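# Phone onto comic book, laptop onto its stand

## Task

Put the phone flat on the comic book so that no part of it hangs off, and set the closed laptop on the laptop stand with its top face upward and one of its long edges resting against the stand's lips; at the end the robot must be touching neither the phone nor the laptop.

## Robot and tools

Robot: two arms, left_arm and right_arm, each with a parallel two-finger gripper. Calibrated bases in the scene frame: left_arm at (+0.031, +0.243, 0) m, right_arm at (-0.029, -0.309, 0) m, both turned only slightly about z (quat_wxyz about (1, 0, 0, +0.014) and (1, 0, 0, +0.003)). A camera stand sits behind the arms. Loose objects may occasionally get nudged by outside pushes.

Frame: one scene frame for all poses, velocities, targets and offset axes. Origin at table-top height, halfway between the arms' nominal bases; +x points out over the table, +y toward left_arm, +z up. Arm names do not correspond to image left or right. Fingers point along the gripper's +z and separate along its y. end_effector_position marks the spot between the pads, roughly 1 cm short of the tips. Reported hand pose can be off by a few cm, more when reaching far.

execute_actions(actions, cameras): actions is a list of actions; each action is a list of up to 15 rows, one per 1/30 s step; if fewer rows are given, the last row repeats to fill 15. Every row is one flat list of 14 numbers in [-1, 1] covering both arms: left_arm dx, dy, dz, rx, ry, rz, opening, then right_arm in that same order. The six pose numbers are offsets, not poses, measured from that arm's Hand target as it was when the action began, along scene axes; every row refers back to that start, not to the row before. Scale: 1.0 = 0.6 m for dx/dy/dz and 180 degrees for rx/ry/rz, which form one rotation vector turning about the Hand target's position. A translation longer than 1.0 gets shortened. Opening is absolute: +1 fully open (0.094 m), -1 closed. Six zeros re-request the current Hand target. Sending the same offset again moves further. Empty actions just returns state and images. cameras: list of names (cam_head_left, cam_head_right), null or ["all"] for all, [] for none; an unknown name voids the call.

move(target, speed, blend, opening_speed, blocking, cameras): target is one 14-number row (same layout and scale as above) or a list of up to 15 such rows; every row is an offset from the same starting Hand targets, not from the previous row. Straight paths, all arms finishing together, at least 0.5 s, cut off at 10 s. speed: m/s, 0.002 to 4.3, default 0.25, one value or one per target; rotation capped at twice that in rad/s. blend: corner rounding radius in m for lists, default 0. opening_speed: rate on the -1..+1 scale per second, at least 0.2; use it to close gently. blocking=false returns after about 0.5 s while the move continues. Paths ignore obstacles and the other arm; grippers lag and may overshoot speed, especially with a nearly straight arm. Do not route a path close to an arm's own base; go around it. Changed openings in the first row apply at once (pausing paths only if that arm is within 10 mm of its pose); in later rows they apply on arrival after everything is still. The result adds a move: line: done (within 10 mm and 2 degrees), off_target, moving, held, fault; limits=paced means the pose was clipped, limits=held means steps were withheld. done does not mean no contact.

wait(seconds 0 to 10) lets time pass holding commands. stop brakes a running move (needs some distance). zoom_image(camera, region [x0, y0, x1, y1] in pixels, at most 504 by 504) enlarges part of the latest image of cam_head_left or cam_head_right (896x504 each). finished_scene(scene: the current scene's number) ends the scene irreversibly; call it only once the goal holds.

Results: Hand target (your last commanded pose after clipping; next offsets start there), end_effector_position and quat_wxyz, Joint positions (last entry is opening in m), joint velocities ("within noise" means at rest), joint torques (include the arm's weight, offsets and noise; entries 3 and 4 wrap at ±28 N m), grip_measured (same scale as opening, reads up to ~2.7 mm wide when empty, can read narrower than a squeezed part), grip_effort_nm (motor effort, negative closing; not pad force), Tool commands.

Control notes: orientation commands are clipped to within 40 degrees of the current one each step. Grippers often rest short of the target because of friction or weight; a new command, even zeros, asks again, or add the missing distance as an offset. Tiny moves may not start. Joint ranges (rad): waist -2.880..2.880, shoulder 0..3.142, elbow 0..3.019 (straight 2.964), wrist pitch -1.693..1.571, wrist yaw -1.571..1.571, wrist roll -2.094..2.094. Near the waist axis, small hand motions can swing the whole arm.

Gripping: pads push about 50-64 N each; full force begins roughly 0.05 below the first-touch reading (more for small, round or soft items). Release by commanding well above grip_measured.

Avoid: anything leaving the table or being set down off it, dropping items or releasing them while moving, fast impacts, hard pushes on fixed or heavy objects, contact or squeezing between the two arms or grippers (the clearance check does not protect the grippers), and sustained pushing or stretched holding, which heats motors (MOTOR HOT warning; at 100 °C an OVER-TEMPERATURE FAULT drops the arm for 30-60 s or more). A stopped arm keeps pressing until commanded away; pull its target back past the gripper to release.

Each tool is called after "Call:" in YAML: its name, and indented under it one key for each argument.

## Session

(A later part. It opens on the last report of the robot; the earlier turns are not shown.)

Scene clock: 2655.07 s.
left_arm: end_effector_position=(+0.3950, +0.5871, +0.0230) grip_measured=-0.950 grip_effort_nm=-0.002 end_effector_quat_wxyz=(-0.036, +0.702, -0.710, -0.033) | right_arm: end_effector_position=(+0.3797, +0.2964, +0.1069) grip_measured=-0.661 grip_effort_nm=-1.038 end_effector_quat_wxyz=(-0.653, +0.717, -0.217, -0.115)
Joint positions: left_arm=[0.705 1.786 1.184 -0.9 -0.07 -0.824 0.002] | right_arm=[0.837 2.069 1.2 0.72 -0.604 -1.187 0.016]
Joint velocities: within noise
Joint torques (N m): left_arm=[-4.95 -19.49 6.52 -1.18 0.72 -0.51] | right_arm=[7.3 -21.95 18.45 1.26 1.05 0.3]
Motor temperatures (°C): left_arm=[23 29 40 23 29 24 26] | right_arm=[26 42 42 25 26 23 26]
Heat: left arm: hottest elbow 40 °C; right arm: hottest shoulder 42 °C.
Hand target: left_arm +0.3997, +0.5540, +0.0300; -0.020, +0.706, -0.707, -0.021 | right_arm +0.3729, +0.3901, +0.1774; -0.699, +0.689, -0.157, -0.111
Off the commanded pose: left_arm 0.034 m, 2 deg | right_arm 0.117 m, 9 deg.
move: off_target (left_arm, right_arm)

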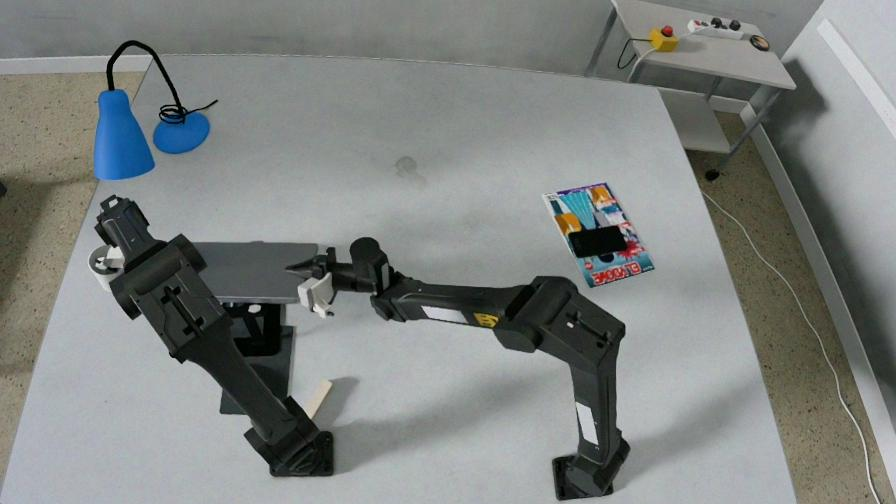

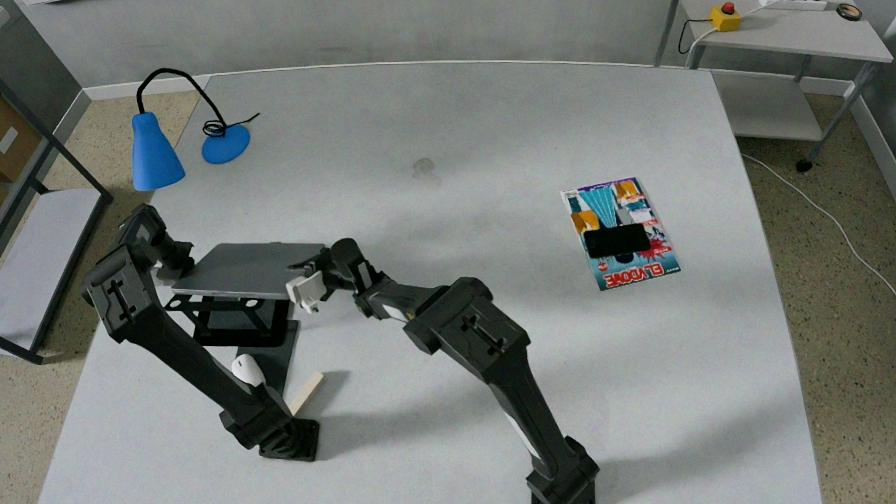

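Call:
move:
  target:
    - [0,-0.07,0,0,0,0,-0.95,-0.03,0.03,0.03,0,0,0,-0.9]
  speed: 0.06

Call:
zoom_image:
  camera: "cam_head_right"
  region: [120, 200, 360, 360]

Call:
zoom_image:
  camera: "cam_head_left"
  region: [120, 200, 360, 360]

Scene clock: 2659.90 s.
left_arm: end_effector_position=(+0.3979, +0.5935, +0.0270) grip_measured=-0.950 grip_effort_nm=-0.002 end_effector_quat_wxyz=(-0.066, +0.705, -0.705, -0.040) | right_arm: end_effector_position=(+0.3765, +0.3003, +0.1068) grip_measured=-0.661 grip_effort_nm=-1.038 end_effector_quat_wxyz=(-0.650, +0.719, -0.221, -0.110)
Joint positions: left_arm=[0.705 1.765 1.162 -0.84 -0.086 -0.831 0.002] | right_arm=[0.849 2.064 1.2 0.705 -0.581 -1.191 0.016]
Joint velocities: within noise
Joint torques (N m): left_arm=[-10.11 -21.48 2.15 -2.52 1.01 -0.97] | right_arm=[8.88 -24.23 18.65 0.92 1.52 0.39]
Motor temperatures (°C): left_arm=[23 30 40 23 29 24 26] | right_arm=[26 43 45 25 27 23 26]
Heat: left arm: hottest elbow 40 °C; right arm: hottest elbow 45 °C.
Hand target: left_arm +0.3999, +0.5120, +0.0301; -0.020, +0.707, -0.707, -0.021 | right_arm +0.3549, +0.4081, +0.1951; -0.699, +0.689, -0.157, -0.111
Off the commanded pose: left_arm 0.082 m, 6 deg | right_arm 0.141 m, 10 deg.
move: off_target (left_arm, right_arm)

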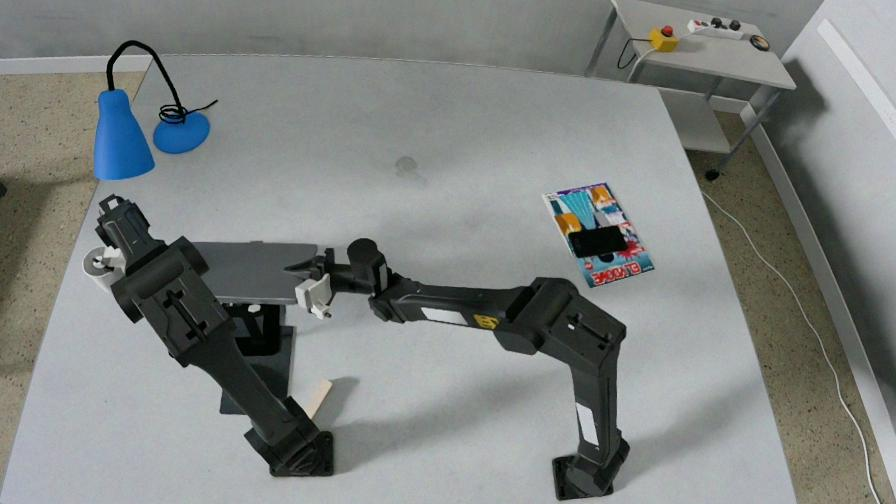

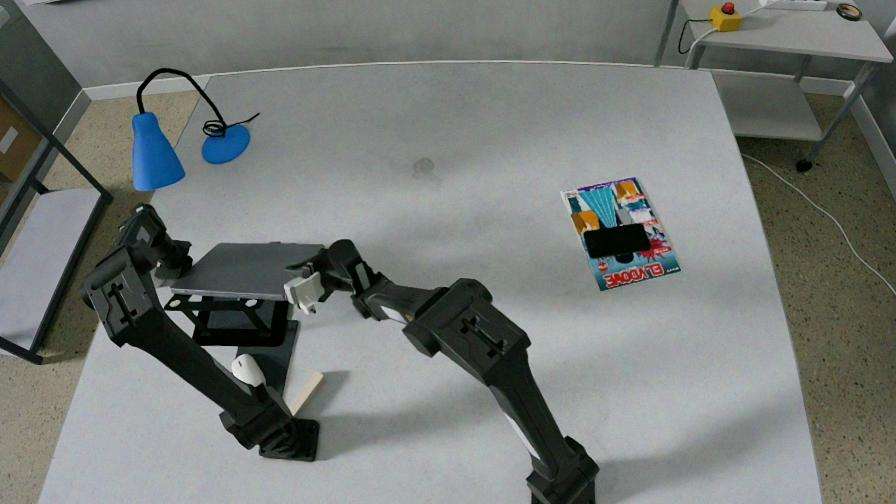

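Scaled by 2.100.

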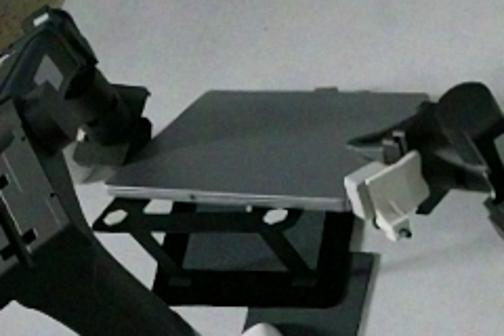

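Scaled by 2.100.

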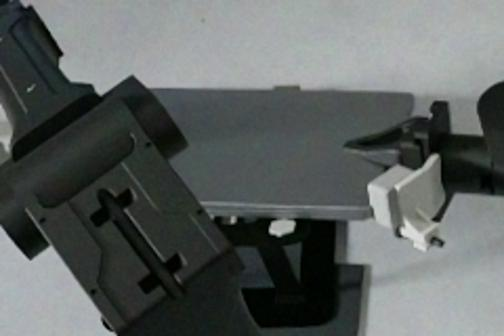

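Call:
move:
  target:
    - [0,0.12,0,0,0,0,-0.95,0,-0.11,-0.03,0,0,0,-0.9]
    - [0,0.17,0.4,0,0,0,-0.95,0,-0.11,-0.03,0,0,0,-0.9]
    - [-0.3,0.1,0.4,0,0,0,-0.95,0,-0.11,-0.03,0,0,0,-0.9]
  speed: [0.1,0.25,0.25]

Call:
zoom_image:
  camera: "cam_head_right"
  region: [120, 200, 360, 360]

Call:
zoom_image:
  camera: "cam_head_left"
  region: [120, 200, 360, 360]

Scene clock: 2666.43 s.
left_arm: end_effector_position=(+0.2242, +0.5720, +0.2694) grip_measured=-0.950 grip_effort_nm=-0.002 end_effector_quat_wxyz=(-0.015, +0.706, -0.708, -0.021) | right_arm: end_effector_position=(+0.3693, +0.3055, +0.1122) grip_measured=-0.661 grip_effort_nm=-1.033 end_effector_quat_wxyz=(-0.653, +0.717, -0.215, -0.113)
Joint positions: left_arm=[0.996 1.311 1.319 -1.54 -0.034 -0.542 0.002] | right_arm=[0.861 2.058 1.2 0.712 -0.58 -1.188 0.016]
Joint velocities: within noise
Joint torques (N m): left_arm=[-0.85 -12.69 9.63 0.72 0.02 0.13] | right_arm=[3.55 -25.17 11.06 3.3 -0.6 0.23]
Motor temperatures (°C): left_arm=[23 30 40 24 29 24 26] | right_arm=[26 44 47 25 27 23 26]
Heat: left arm: hottest elbow 40 °C; right arm: hottest elbow 47 °C.
Hand target: left_arm +0.2198, +0.5720, +0.2702; -0.020, +0.707, -0.707, -0.021 | right_arm +0.3548, +0.3421, +0.1773; -0.699, +0.689, -0.157, -0.111
Off the commanded pose: left_arm 0.004 m, 1 deg | right_arm 0.076 m, 9 deg.
move: off_target (right_arm)

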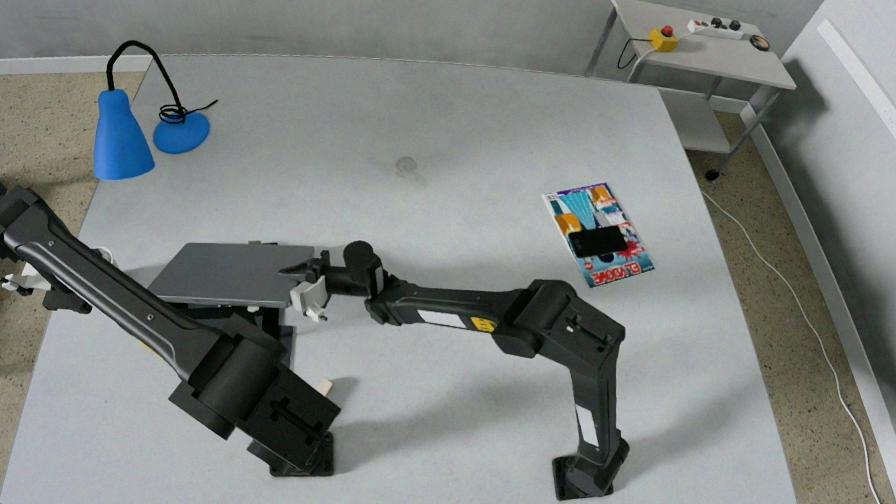

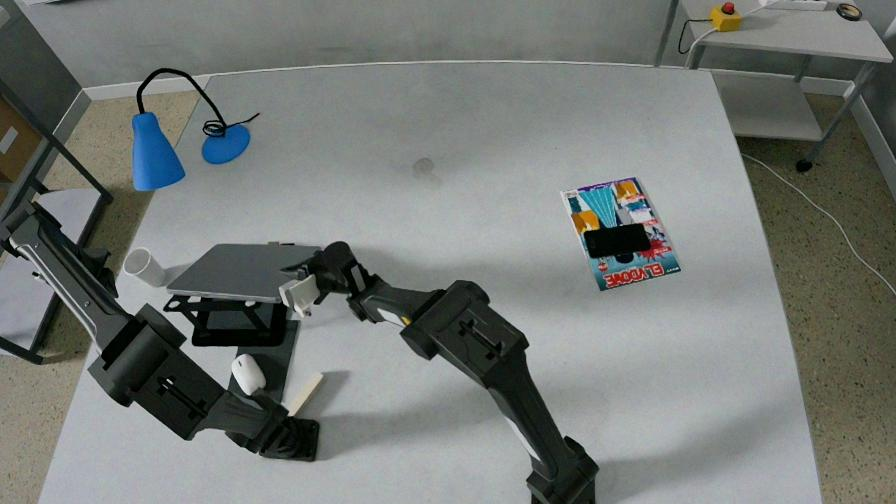

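Scaled by 2.100.

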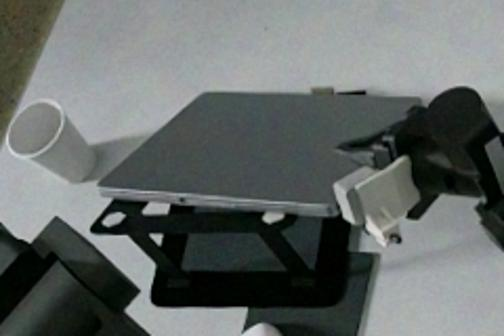

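Scaled by 2.100.

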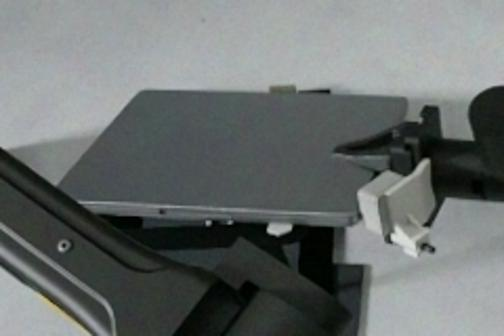

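Call:
move:
  target:
    - [-0.03,-0.14,0,0,-0.1,0,-0.95,0,0,0,0,0,0,-0.9]
    - [-0.03,-0.14,-0.4,0,-0.1,0,-0.95,0,0,0,0,0,0,-0.9]
    - [0.09,-0.14,-0.4,0,-0.1,0,-0.95,0,0,0,0,0,0,-0.9]
  speed: 0.15

Call:
zoom_image:
  camera: "cam_head_right"
  region: [120, 200, 360, 400]

Call:
zoom_image:
  camera: "cam_head_left"
  region: [120, 200, 360, 400]

Scene clock: 2681.67 s.
left_arm: end_effector_position=(+0.2374, +0.4643, +0.0141) grip_measured=-0.950 grip_effort_nm=-0.007 end_effector_quat_wxyz=(-0.093, +0.722, -0.680, +0.089) | right_arm: end_effector_position=(+0.3699, +0.3059, +0.1126) grip_measured=-0.661 grip_effort_nm=-1.043 end_effector_quat_wxyz=(-0.654, +0.716, -0.217, -0.111)
Joint positions: left_arm=[0.906 1.28 0.54 -0.664 0.198 -0.713 0.002] | right_arm=[0.862 2.058 1.2 0.715 -0.572 -1.186 0.016]
Joint velocities: within noise
Joint torques (N m): left_arm=[-4.66 -6.83 14.45 1.74 0.34 0.07] | right_arm=[3.55 -25.11 11.11 3.25 -0.84 0.2]
Motor temperatures (°C): left_arm=[23 29 40 23 29 24 26] | right_arm=[26 46 48 25 27 23 27]
Heat: left arm: hottest elbow 40 °C; right arm: hottest elbow 48 °C.
Hand target: left_arm +0.2738, +0.4880, +0.0301; -0.130, +0.701, -0.695, +0.090 | right_arm +0.3550, +0.3420, +0.1774; -0.699, +0.689, -0.157, -0.111
Off the commanded pose: left_arm 0.046 m, 5 deg | right_arm 0.076 m, 9 deg.
move: off_target (left_arm, right_arm)

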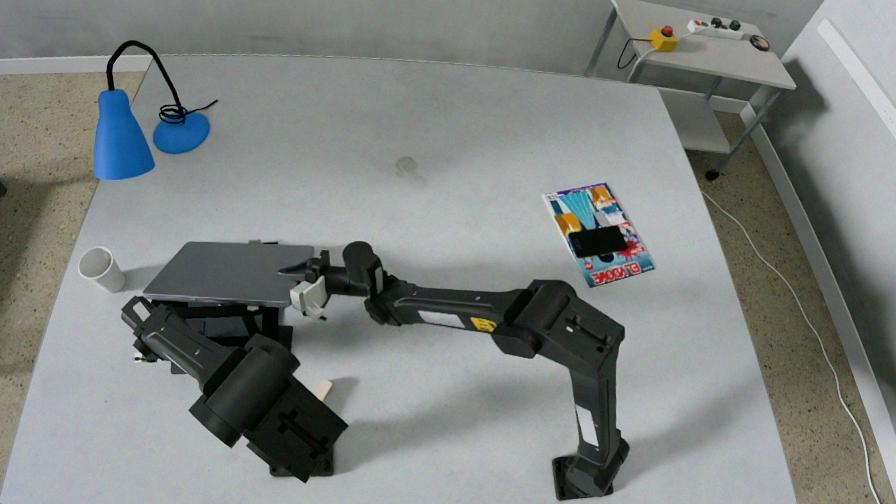

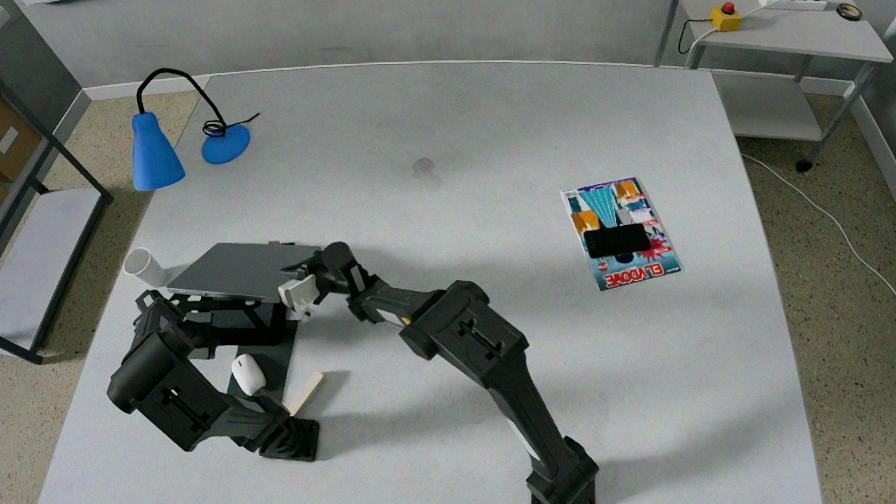

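Scaled by 2.100.

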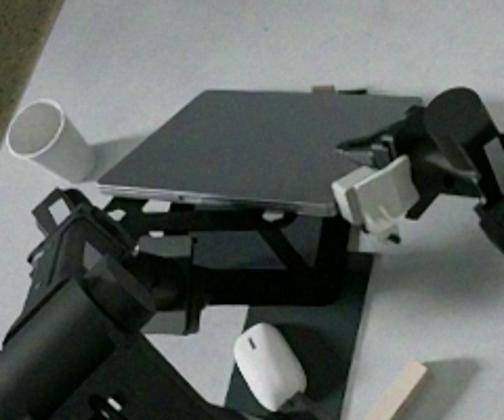

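Scaled by 2.100.

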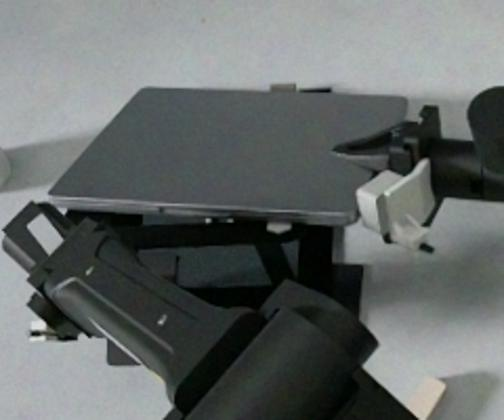

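Call:
move:
  target:
    - [0.03,0,0,0,0,0,-0.95,-0.02,0,0.06,0,0,0.04,-0.9]
    - [0.04,0,0,0,0,0,-0.95,-0.12,0,0.06,0,0,0.06,-0.9]
  speed: 0.08

Call:
zoom_image:
  camera: "cam_head_right"
  region: [120, 200, 360, 400]

Call:
zoom_image:
  camera: "cam_head_left"
  region: [120, 200, 360, 400]

Scene clock: 2686.37 s.
left_arm: end_effector_position=(+0.2475, +0.4654, +0.0144) grip_measured=-0.950 grip_effort_nm=-0.017 end_effector_quat_wxyz=(-0.088, +0.739, -0.663, +0.082) | right_arm: end_effector_position=(+0.3470, +0.3139, +0.1323) grip_measured=-0.661 grip_effort_nm=-1.038 end_effector_quat_wxyz=(-0.650, +0.720, -0.185, -0.157)
Joint positions: left_arm=[0.869 1.3 0.561 -0.664 0.174 -0.797 0.002] | right_arm=[0.874 2.03 1.211 0.684 -0.672 -1.166 0.016]
Joint velocities: within noise
Joint torques (N m): left_arm=[-6.59 -6.24 15.66 2.15 0.74 0.28] | right_arm=[6.07 -29.74 7.09 2.86 -2.16 0.03]
Motor temperatures (°C): left_arm=[23 29 40 24 29 24 26] | right_arm=[26 47 48 25 28 23 27]
Heat: left arm: hottest elbow 40 °C; right arm: hottest elbow 48 °C.
Hand target: left_arm +0.2978, +0.4880, +0.0301; -0.130, +0.701, -0.695, +0.090 | right_arm +0.2830, +0.3420, +0.2132; -0.686, +0.701, -0.091, -0.176
Off the commanded pose: left_arm 0.057 m, 8 deg | right_arm 0.107 m, 12 deg.
move: off_target (left_arm, right_arm)

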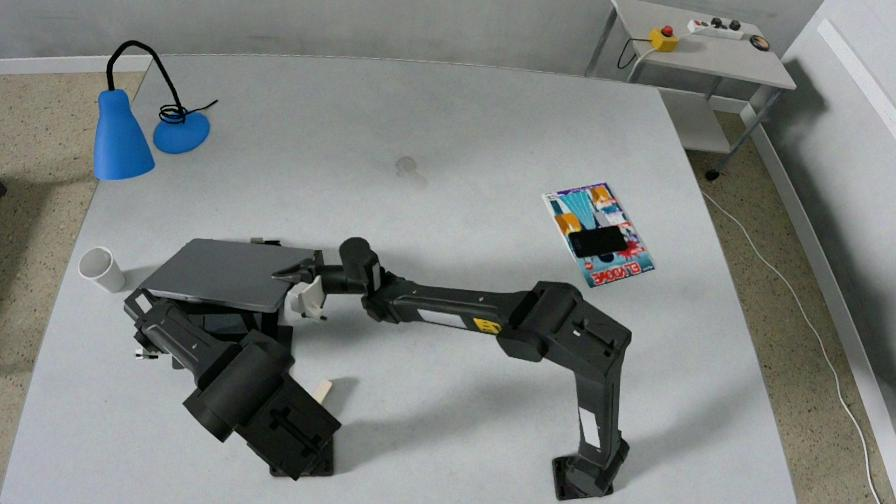

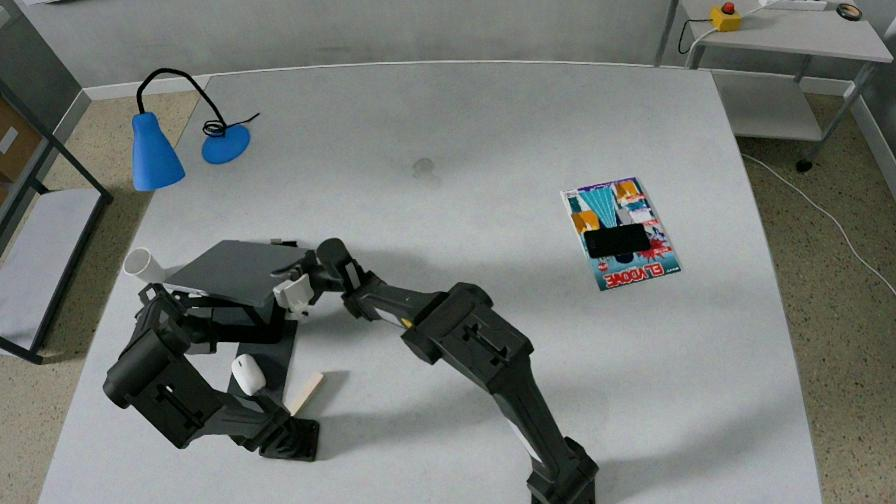

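Scaled by 2.100.

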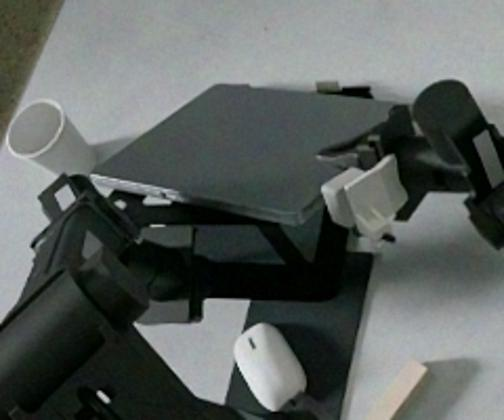

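Scaled by 2.100.

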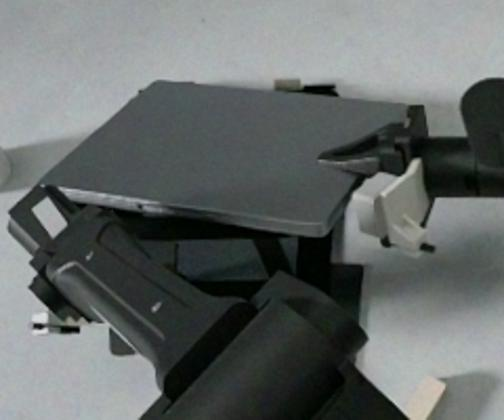

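Call:
move:
  target:
    - [0.03,0,0,0,0,0,-0.95,-0.06,0,0.04,0,0,0.03,-0.9]
  speed: 0.08

Call:
zoom_image:
  camera: "cam_head_left"
  region: [140, 210, 320, 320]

Scene clock: 2690.27 s.
left_arm: end_effector_position=(+0.2663, +0.4653, +0.0141) grip_measured=-0.949 grip_effort_nm=-0.007 end_effector_quat_wxyz=(-0.086, +0.735, -0.668, +0.082) | right_arm: end_effector_position=(+0.3111, +0.3189, +0.1671) grip_measured=-0.661 grip_effort_nm=-1.038 end_effector_quat_wxyz=(-0.652, +0.718, -0.151, -0.191)
Joint positions: left_arm=[0.819 1.336 0.592 -0.656 0.167 -0.834 0.002] | right_arm=[0.906 1.962 1.19 0.67 -0.735 -1.148 0.016]
Joint velocities: within noise
Joint torques (N m): left_arm=[-5.07 -6.3 15.64 2.21 0.55 0.27] | right_arm=[6.12 -28.69 7.94 1.94 -2.14 -0.11]
Motor temperatures (°C): left_arm=[23 29 41 24 29 24 26] | right_arm=[26 48 48 25 30 23 27]
Heat: left arm: hottest elbow 41 °C; right arm: hottest shoulder 48 °C.
Hand target: left_arm +0.3158, +0.4880, +0.0301; -0.130, +0.701, -0.695, +0.090 | right_arm +0.2469, +0.3421, +0.2373; -0.677, +0.704, -0.058, -0.208
Off the commanded pose: left_arm 0.057 m, 7 deg | right_arm 0.098 m, 11 deg.
move: off_target (left_arm, right_arm)

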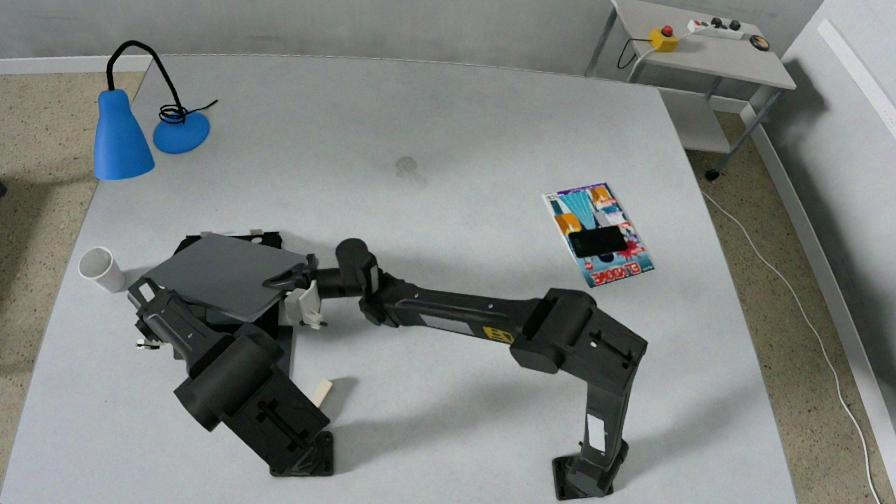

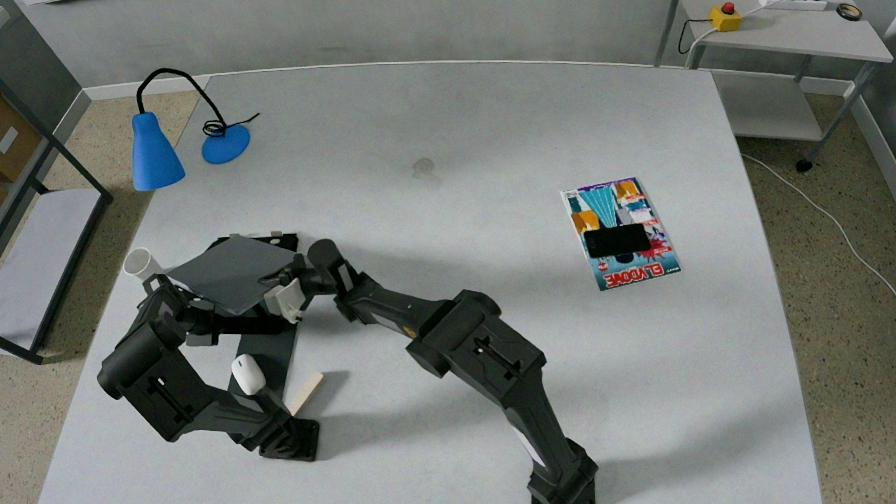

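Scaled by 2.800.

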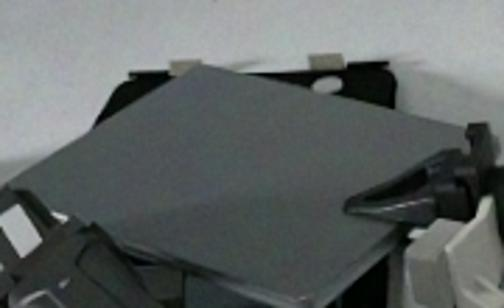

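Call:
move:
  target:
    - [-0.12,0.0,0,0,0,0,-0.95,0,0,0,0,0,0,-0.9]
    - [-0.13,0.1,0.45,0,0.1,0,-0.95,0,0,0,0,0,0,-0.9]
  speed: 0.15

Call:
zoom_image:
  camera: "cam_head_left"
  region: [140, 210, 320, 330]

Call:
zoom_image:
  camera: "cam_head_right"
  region: [140, 210, 320, 330]

Scene clock: 2714.17 s.
left_arm: end_effector_position=(+0.2287, +0.5346, +0.2756) grip_measured=-0.949 grip_effort_nm=-0.007 end_effector_quat_wxyz=(+0.004, +0.710, -0.704, -0.015) | right_arm: end_effector_position=(+0.2996, +0.3235, +0.1675) grip_measured=-0.661 grip_effort_nm=-1.043 end_effector_quat_wxyz=(-0.650, +0.720, -0.141, -0.201)
Joint positions: left_arm=[0.932 1.262 1.292 -1.604 -0.032 -0.619 0.002] | right_arm=[0.921 1.961 1.19 0.668 -0.748 -1.148 0.016]
Joint velocities: within noise
Joint torques (N m): left_arm=[-0.91 -9.58 17.14 -0.16 -0.22 0.07] | right_arm=[5.19 -28.69 7.92 1.87 -1.64 -0.11]
Motor temperatures (°C): left_arm=[23 28 42 24 29 24 26] | right_arm=[26 45 45 25 34 24 27]
Heat: left arm: hottest elbow 42 °C; right arm: hottest shoulder 45 °C.
Hand target: left_arm +0.2379, +0.5480, +0.3001; -0.020, +0.707, -0.707, -0.021 | right_arm +0.2469, +0.3420, +0.2373; -0.676, +0.704, -0.058, -0.208
Off the commanded pose: left_arm 0.029 m, 3 deg | right_arm 0.089 m, 10 deg.
move: off_target (left_arm, right_arm)

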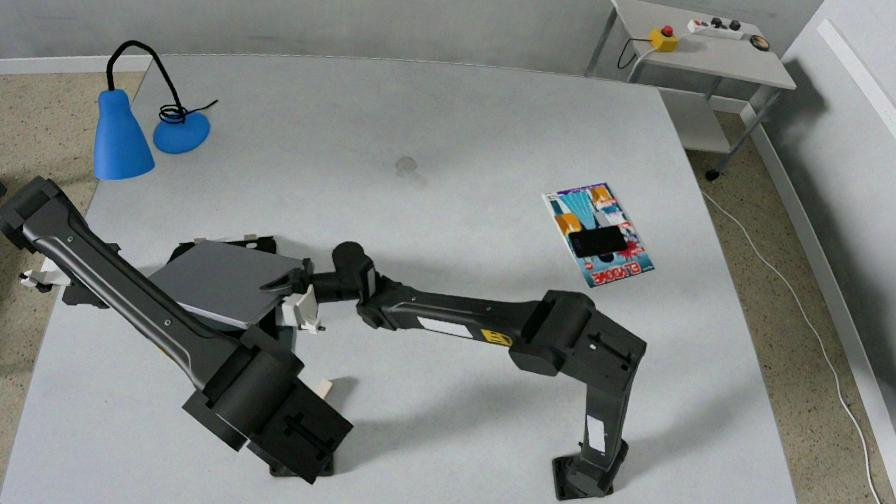

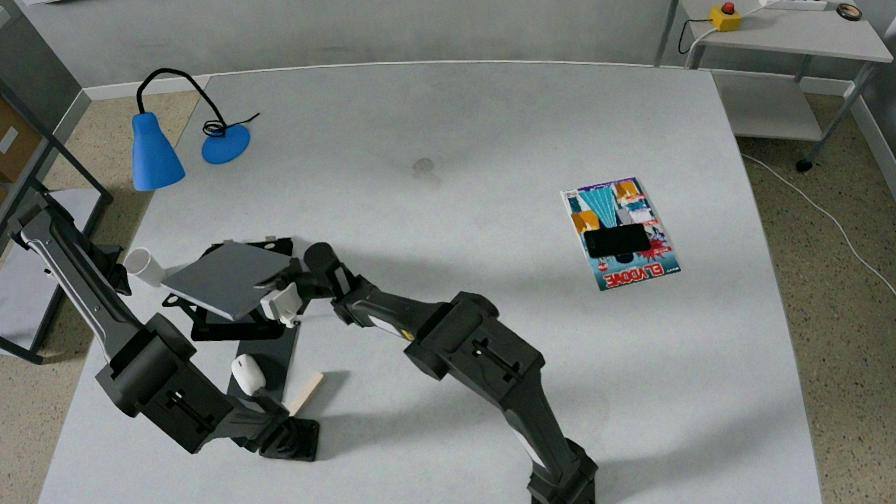

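Scaled by 2.800.

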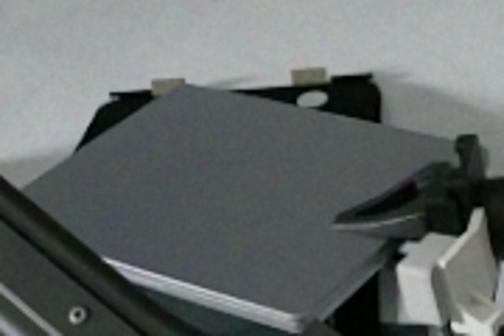

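Scaled by 2.800.

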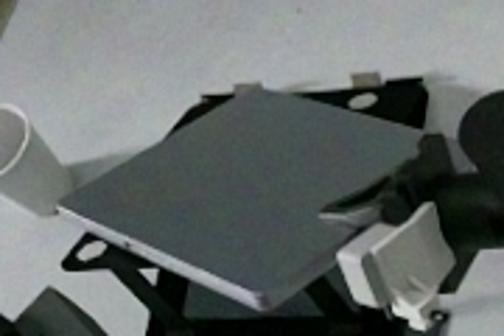

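Call:
move:
  target:
    - [0,0,0,0,0,0,-0.95,0.14,-0.05,-0.09,0,0,0.08,-0.9]
  speed: 0.08

Call:
zoom_image:
  camera: "cam_head_left"
  region: [140, 210, 320, 330]

Call:
zoom_image:
  camera: "cam_head_right"
  region: [140, 210, 320, 330]

Scene clock: 2719.53 s.
left_arm: end_effector_position=(+0.2285, +0.5345, +0.2756) grip_measured=-0.949 grip_effort_nm=-0.007 end_effector_quat_wxyz=(+0.004, +0.710, -0.704, -0.016) | right_arm: end_effector_position=(+0.3188, +0.3025, +0.1474) grip_measured=-0.660 grip_effort_nm=-1.043 end_effector_quat_wxyz=(-0.621, +0.719, -0.018, -0.311)
Joint positions: left_arm=[0.932 1.262 1.292 -1.604 -0.032 -0.618 0.002] | right_arm=[0.818 2.094 1.332 0.668 -1.185 -1.169 0.016]
Joint velocities: within noise
Joint torques (N m): left_arm=[-1.67 -9.58 17.07 -0.09 -0.18 0.08] | right_arm=[-0.38 -23.71 11.7 1.91 -1.21 0.03]
Motor temperatures (°C): left_arm=[23 28 43 24 29 24 26] | right_arm=[26 46 45 25 33 24 27]
Heat: left arm: hottest elbow 43 °C; right arm: hottest shoulder 46 °C.
Hand target: left_arm +0.2378, +0.5479, +0.3001; -0.020, +0.707, -0.707, -0.021 | right_arm +0.3310, +0.3120, +0.1833; -0.645, +0.706, +0.031, -0.291
Off the commanded pose: left_arm 0.029 m, 3 deg | right_arm 0.039 m, 7 deg.
move: off_target (left_arm, right_arm)

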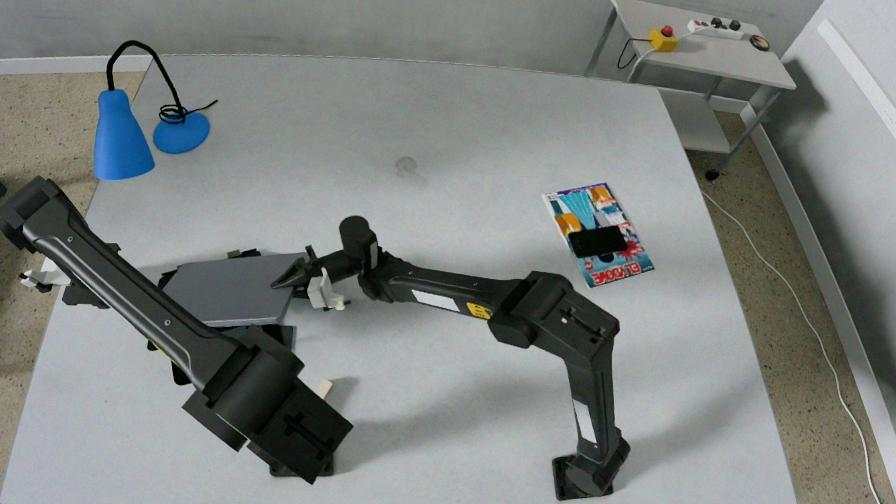

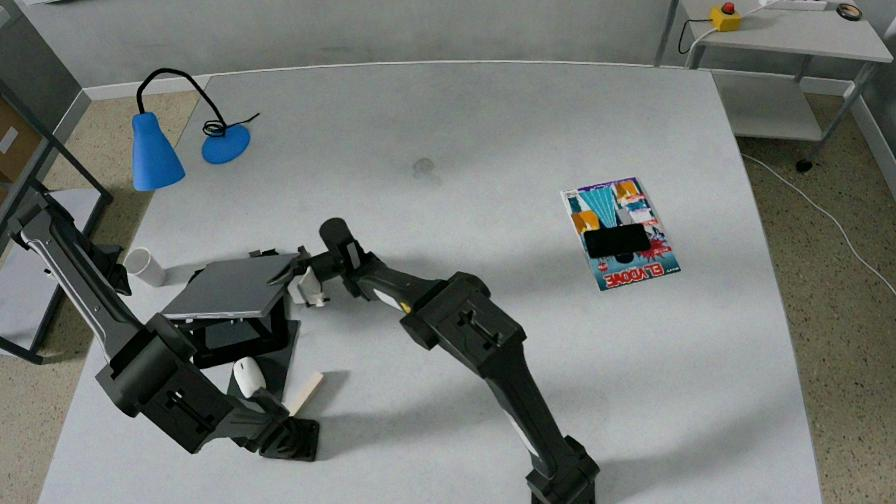

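Scaled by 2.800.

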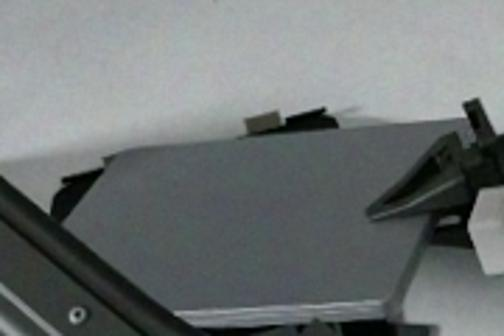

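Scaled by 2.800.

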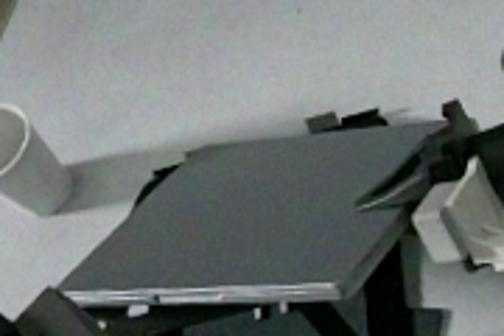

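Call:
move:
  target:
    - [0,0,0,0,0,0,-0.95,0.03,0.0,-0.12,0,0,0.0,-0.9]
  speed: 0.06

Call:
zoom_image:
  camera: "cam_head_left"
  region: [140, 210, 320, 330]

Call:
zoom_image:
  camera: "cam_head_right"
  region: [140, 210, 320, 330]

Scene clock: 2725.40 s.
left_arm: end_effector_position=(+0.2285, +0.5345, +0.2756) grip_measured=-0.949 grip_effort_nm=-0.007 end_effector_quat_wxyz=(+0.004, +0.710, -0.704, -0.016) | right_arm: end_effector_position=(+0.3418, +0.3071, +0.1235) grip_measured=-0.658 grip_effort_nm=-1.038 end_effector_quat_wxyz=(-0.641, +0.707, +0.015, -0.298)
Joint positions: left_arm=[0.932 1.262 1.292 -1.604 -0.032 -0.618 0.002] | right_arm=[0.795 2.202 1.407 0.795 -1.227 -1.156 0.016]
Joint velocities: within noise
Joint torques (N m): left_arm=[-1.2 -9.7 17.09 0.08 -0.13 0.06] | right_arm=[0.21 -20.48 9.36 1.52 -0.46 -0.04]
Motor temperatures (°C): left_arm=[23 28 43 24 29 24 26] | right_arm=[26 46 46 25 32 23 27]
Heat: left arm: hottest elbow 43 °C; right arm: hottest shoulder 46 °C.
Hand target: left_arm +0.2378, +0.5479, +0.3001; -0.020, +0.707, -0.707, -0.021 | right_arm +0.3488, +0.3120, +0.1111; -0.645, +0.706, +0.031, -0.291
Off the commanded pose: left_arm 0.029 m, 3 deg | right_arm 0.015 m, 2 deg.
move: off_target (left_arm, right_arm)

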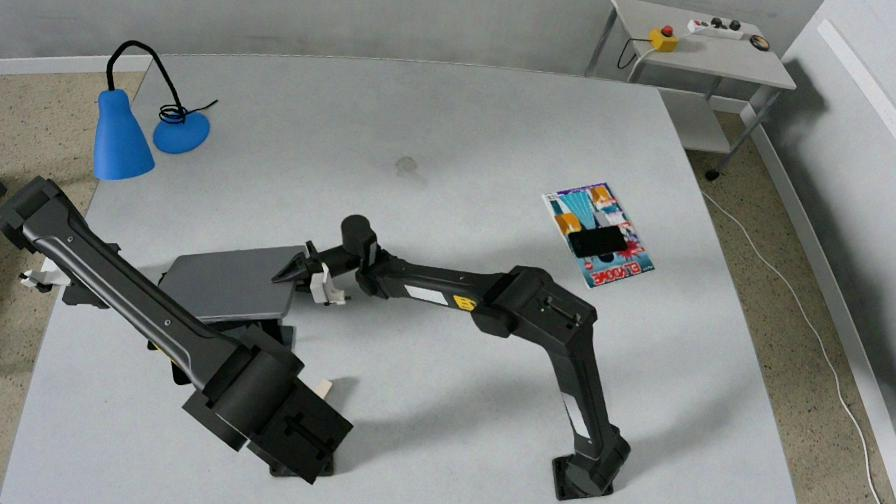

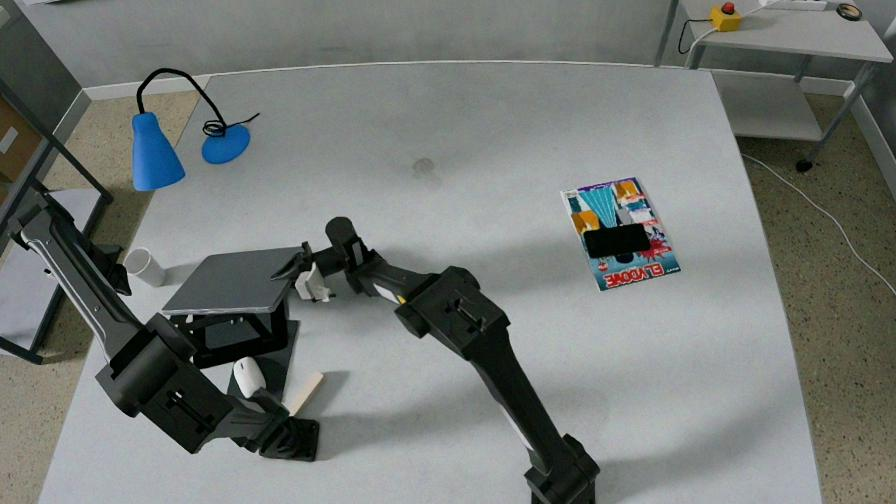

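Scaled by 2.800.

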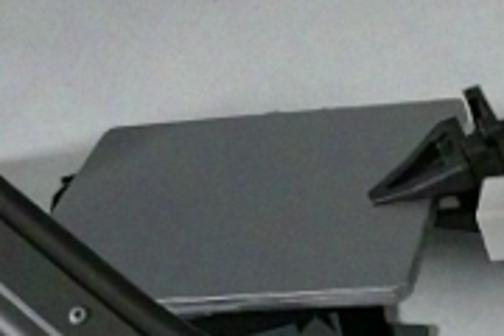

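Scaled by 2.800.

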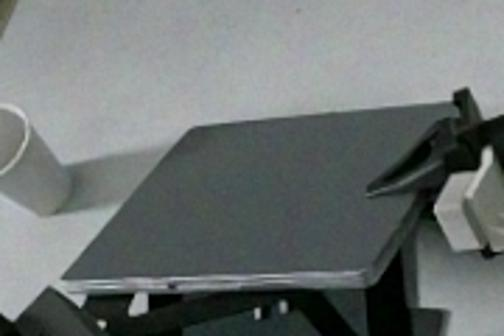

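Call:
move:
  target:
    - [0,0,0,0,0,0,-0.95,0.0,0.0,0.12,0,0,0.0,-0.9]
    - [0,0,0,0,0,0,-0.95,-0.12,0.0,0.12,0,0,0.0,-0.9]
  speed: 0.08

Call:
zoom_image:
  camera: "cam_head_left"
  region: [140, 210, 320, 330]

Call:
zoom_image:
  camera: "cam_head_right"
  region: [140, 210, 320, 330]

Scene clock: 2731.77 s.
left_arm: end_effector_position=(+0.2285, +0.5345, +0.2756) grip_measured=-0.949 grip_effort_nm=-0.007 end_effector_quat_wxyz=(+0.004, +0.710, -0.704, -0.016) | right_arm: end_effector_position=(+0.3158, +0.3014, +0.1341) grip_measured=-0.658 grip_effort_nm=-1.033 end_effector_quat_wxyz=(-0.637, +0.720, -0.017, -0.276)
Joint positions: left_arm=[0.932 1.262 1.292 -1.604 -0.032 -0.618 0.002] | right_arm=[0.827 2.099 1.289 0.725 -1.124 -1.215 0.016]
Joint velocities: within noise
Joint torques (N m): left_arm=[-1.79 -9.88 17.16 -0.01 -0.19 0.08] | right_arm=[3.9 -29.04 6.17 2.02 -1.3 0.45]
Motor temperatures (°C): left_arm=[23 28 44 24 29 24 26] | right_arm=[26 46 46 25 31 23 28]
Heat: left arm: hottest elbow 44 °C; right arm: hottest shoulder 46 °C.
Hand target: left_arm +0.2378, +0.5479, +0.3001; -0.020, +0.707, -0.707, -0.021 | right_arm +0.2769, +0.3120, +0.1831; -0.645, +0.706, +0.031, -0.291
Off the commanded pose: left_arm 0.029 m, 3 deg | right_arm 0.064 m, 6 deg.
move: off_target (left_arm, right_arm)

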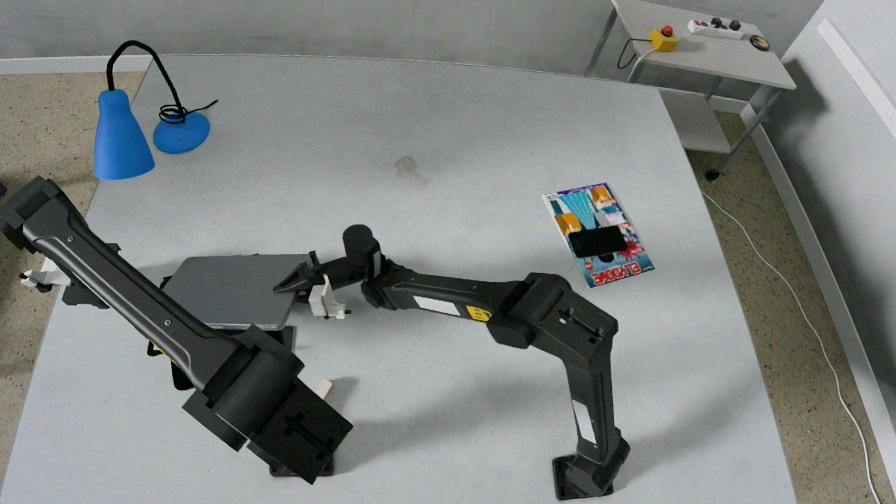

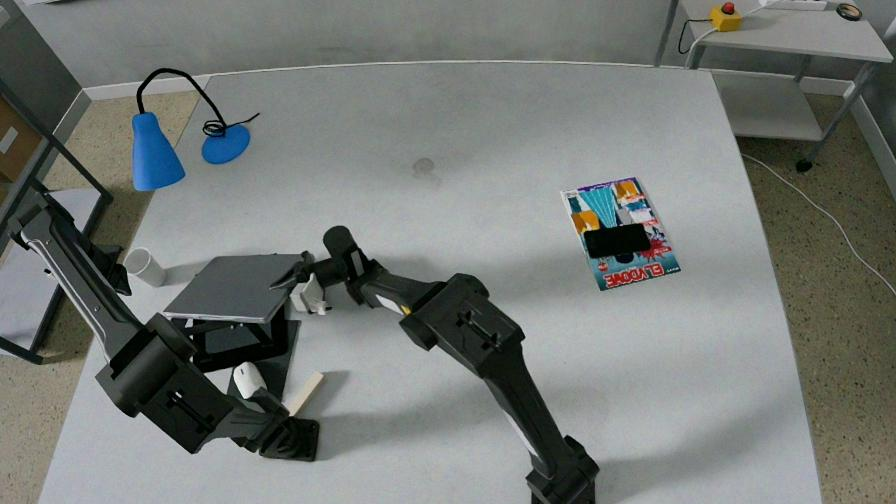

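Scaled by 2.800.

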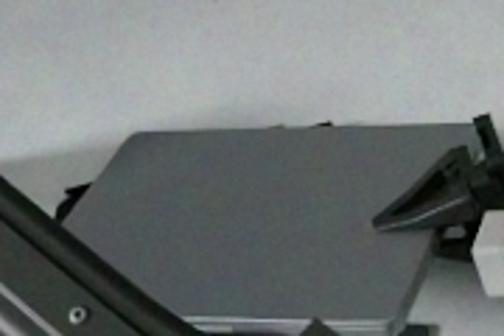

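Scaled by 2.800.

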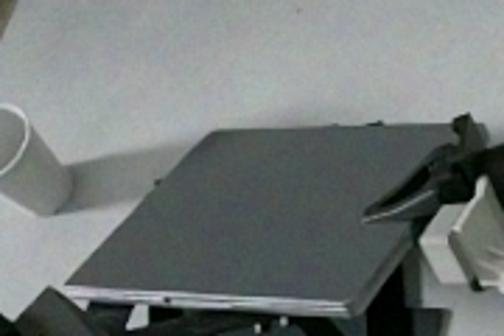

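Call:
move:
  target:
    - [-0.17,-0.08,0,0,-0.08,0,-0.95,0,0,0,0,0,0,-0.9]
    - [-0.17,-0.08,-0.43,0,-0.08,0,-0.95,0,0,0,0,0,0,-0.9]
    - [0.0,-0.08,-0.43,0,-0.08,0,-0.95,0,0,0,0,0,0,-0.9]
  speed: 0.15

Call:
zoom_image:
  camera: "cam_head_left"
  region: [120, 210, 330, 400]

Call:
zoom_image:
  camera: "cam_head_right"
  region: [120, 210, 330, 400]

Scene clock: 2739.67 s.
left_arm: end_effector_position=(+0.2007, +0.4841, +0.0336) grip_measured=-0.949 grip_effort_nm=-0.007 end_effector_quat_wxyz=(-0.085, +0.735, -0.670, +0.065) | right_arm: end_effector_position=(+0.3245, +0.3014, +0.1401) grip_measured=-0.658 grip_effort_nm=-1.038 end_effector_quat_wxyz=(-0.642, +0.719, -0.031, -0.265)
Joint positions: left_arm=[1.027 1.224 0.569 -0.777 0.165 -0.62 0.002] | right_arm=[0.821 2.089 1.289 0.725 -1.092 -1.202 0.016]
Joint velocities: within noise
Joint torques (N m): left_arm=[-6.24 -3.78 13.97 1.63 0.52 0.14] | right_arm=[4.25 -28.04 6.31 1.96 -2.36 0.32]
Motor temperatures (°C): left_arm=[23 28 44 23 29 24 26] | right_arm=[26 46 45 25 31 24 28]
Heat: left arm: hottest elbow 44 °C; right arm: hottest shoulder 46 °C.
Hand target: left_arm +0.2380, +0.5000, +0.0422; -0.109, +0.703, -0.699, +0.068 | right_arm +0.2770, +0.3120, +0.1834; -0.645, +0.706, +0.031, -0.291
Off the commanded pose: left_arm 0.041 m, 6 deg | right_arm 0.065 m, 8 deg.
move: off_target (left_arm, right_arm)

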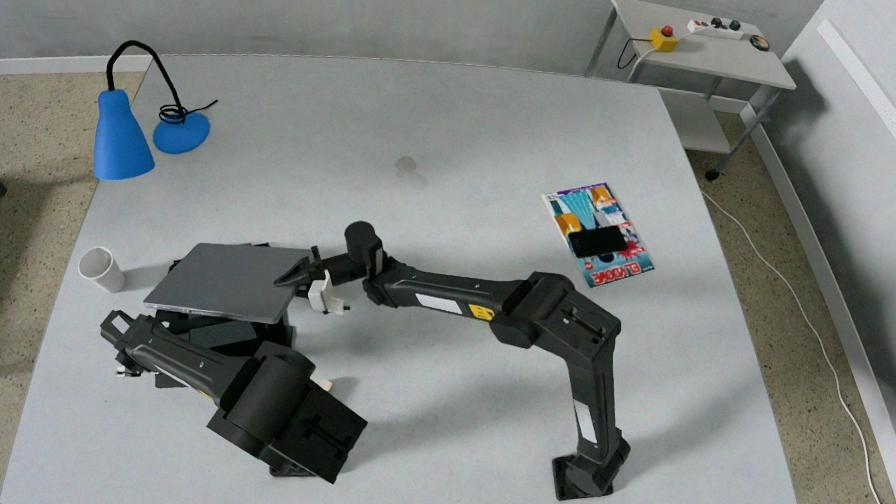

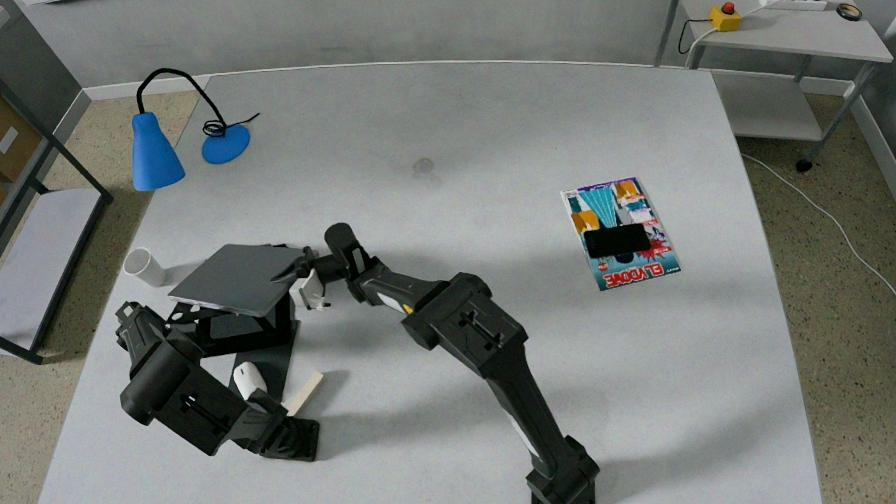

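Scaled by 2.400.

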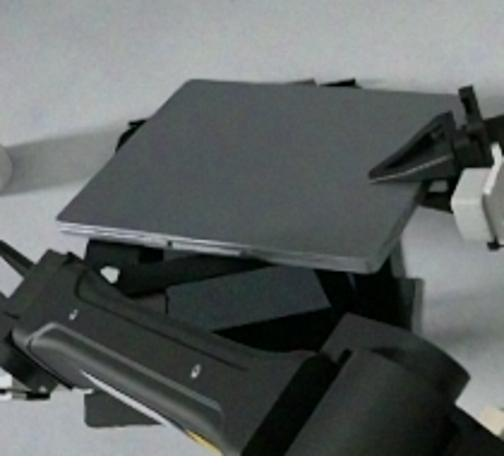

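Scaled by 2.400.

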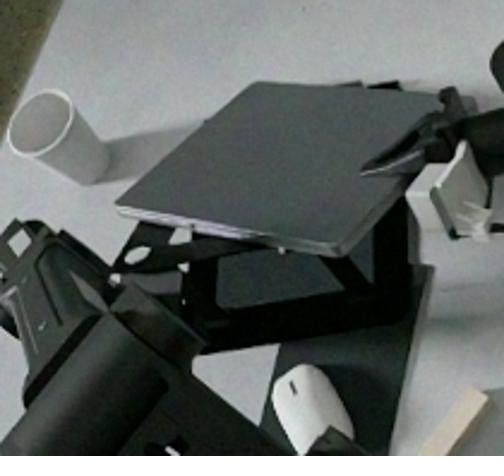

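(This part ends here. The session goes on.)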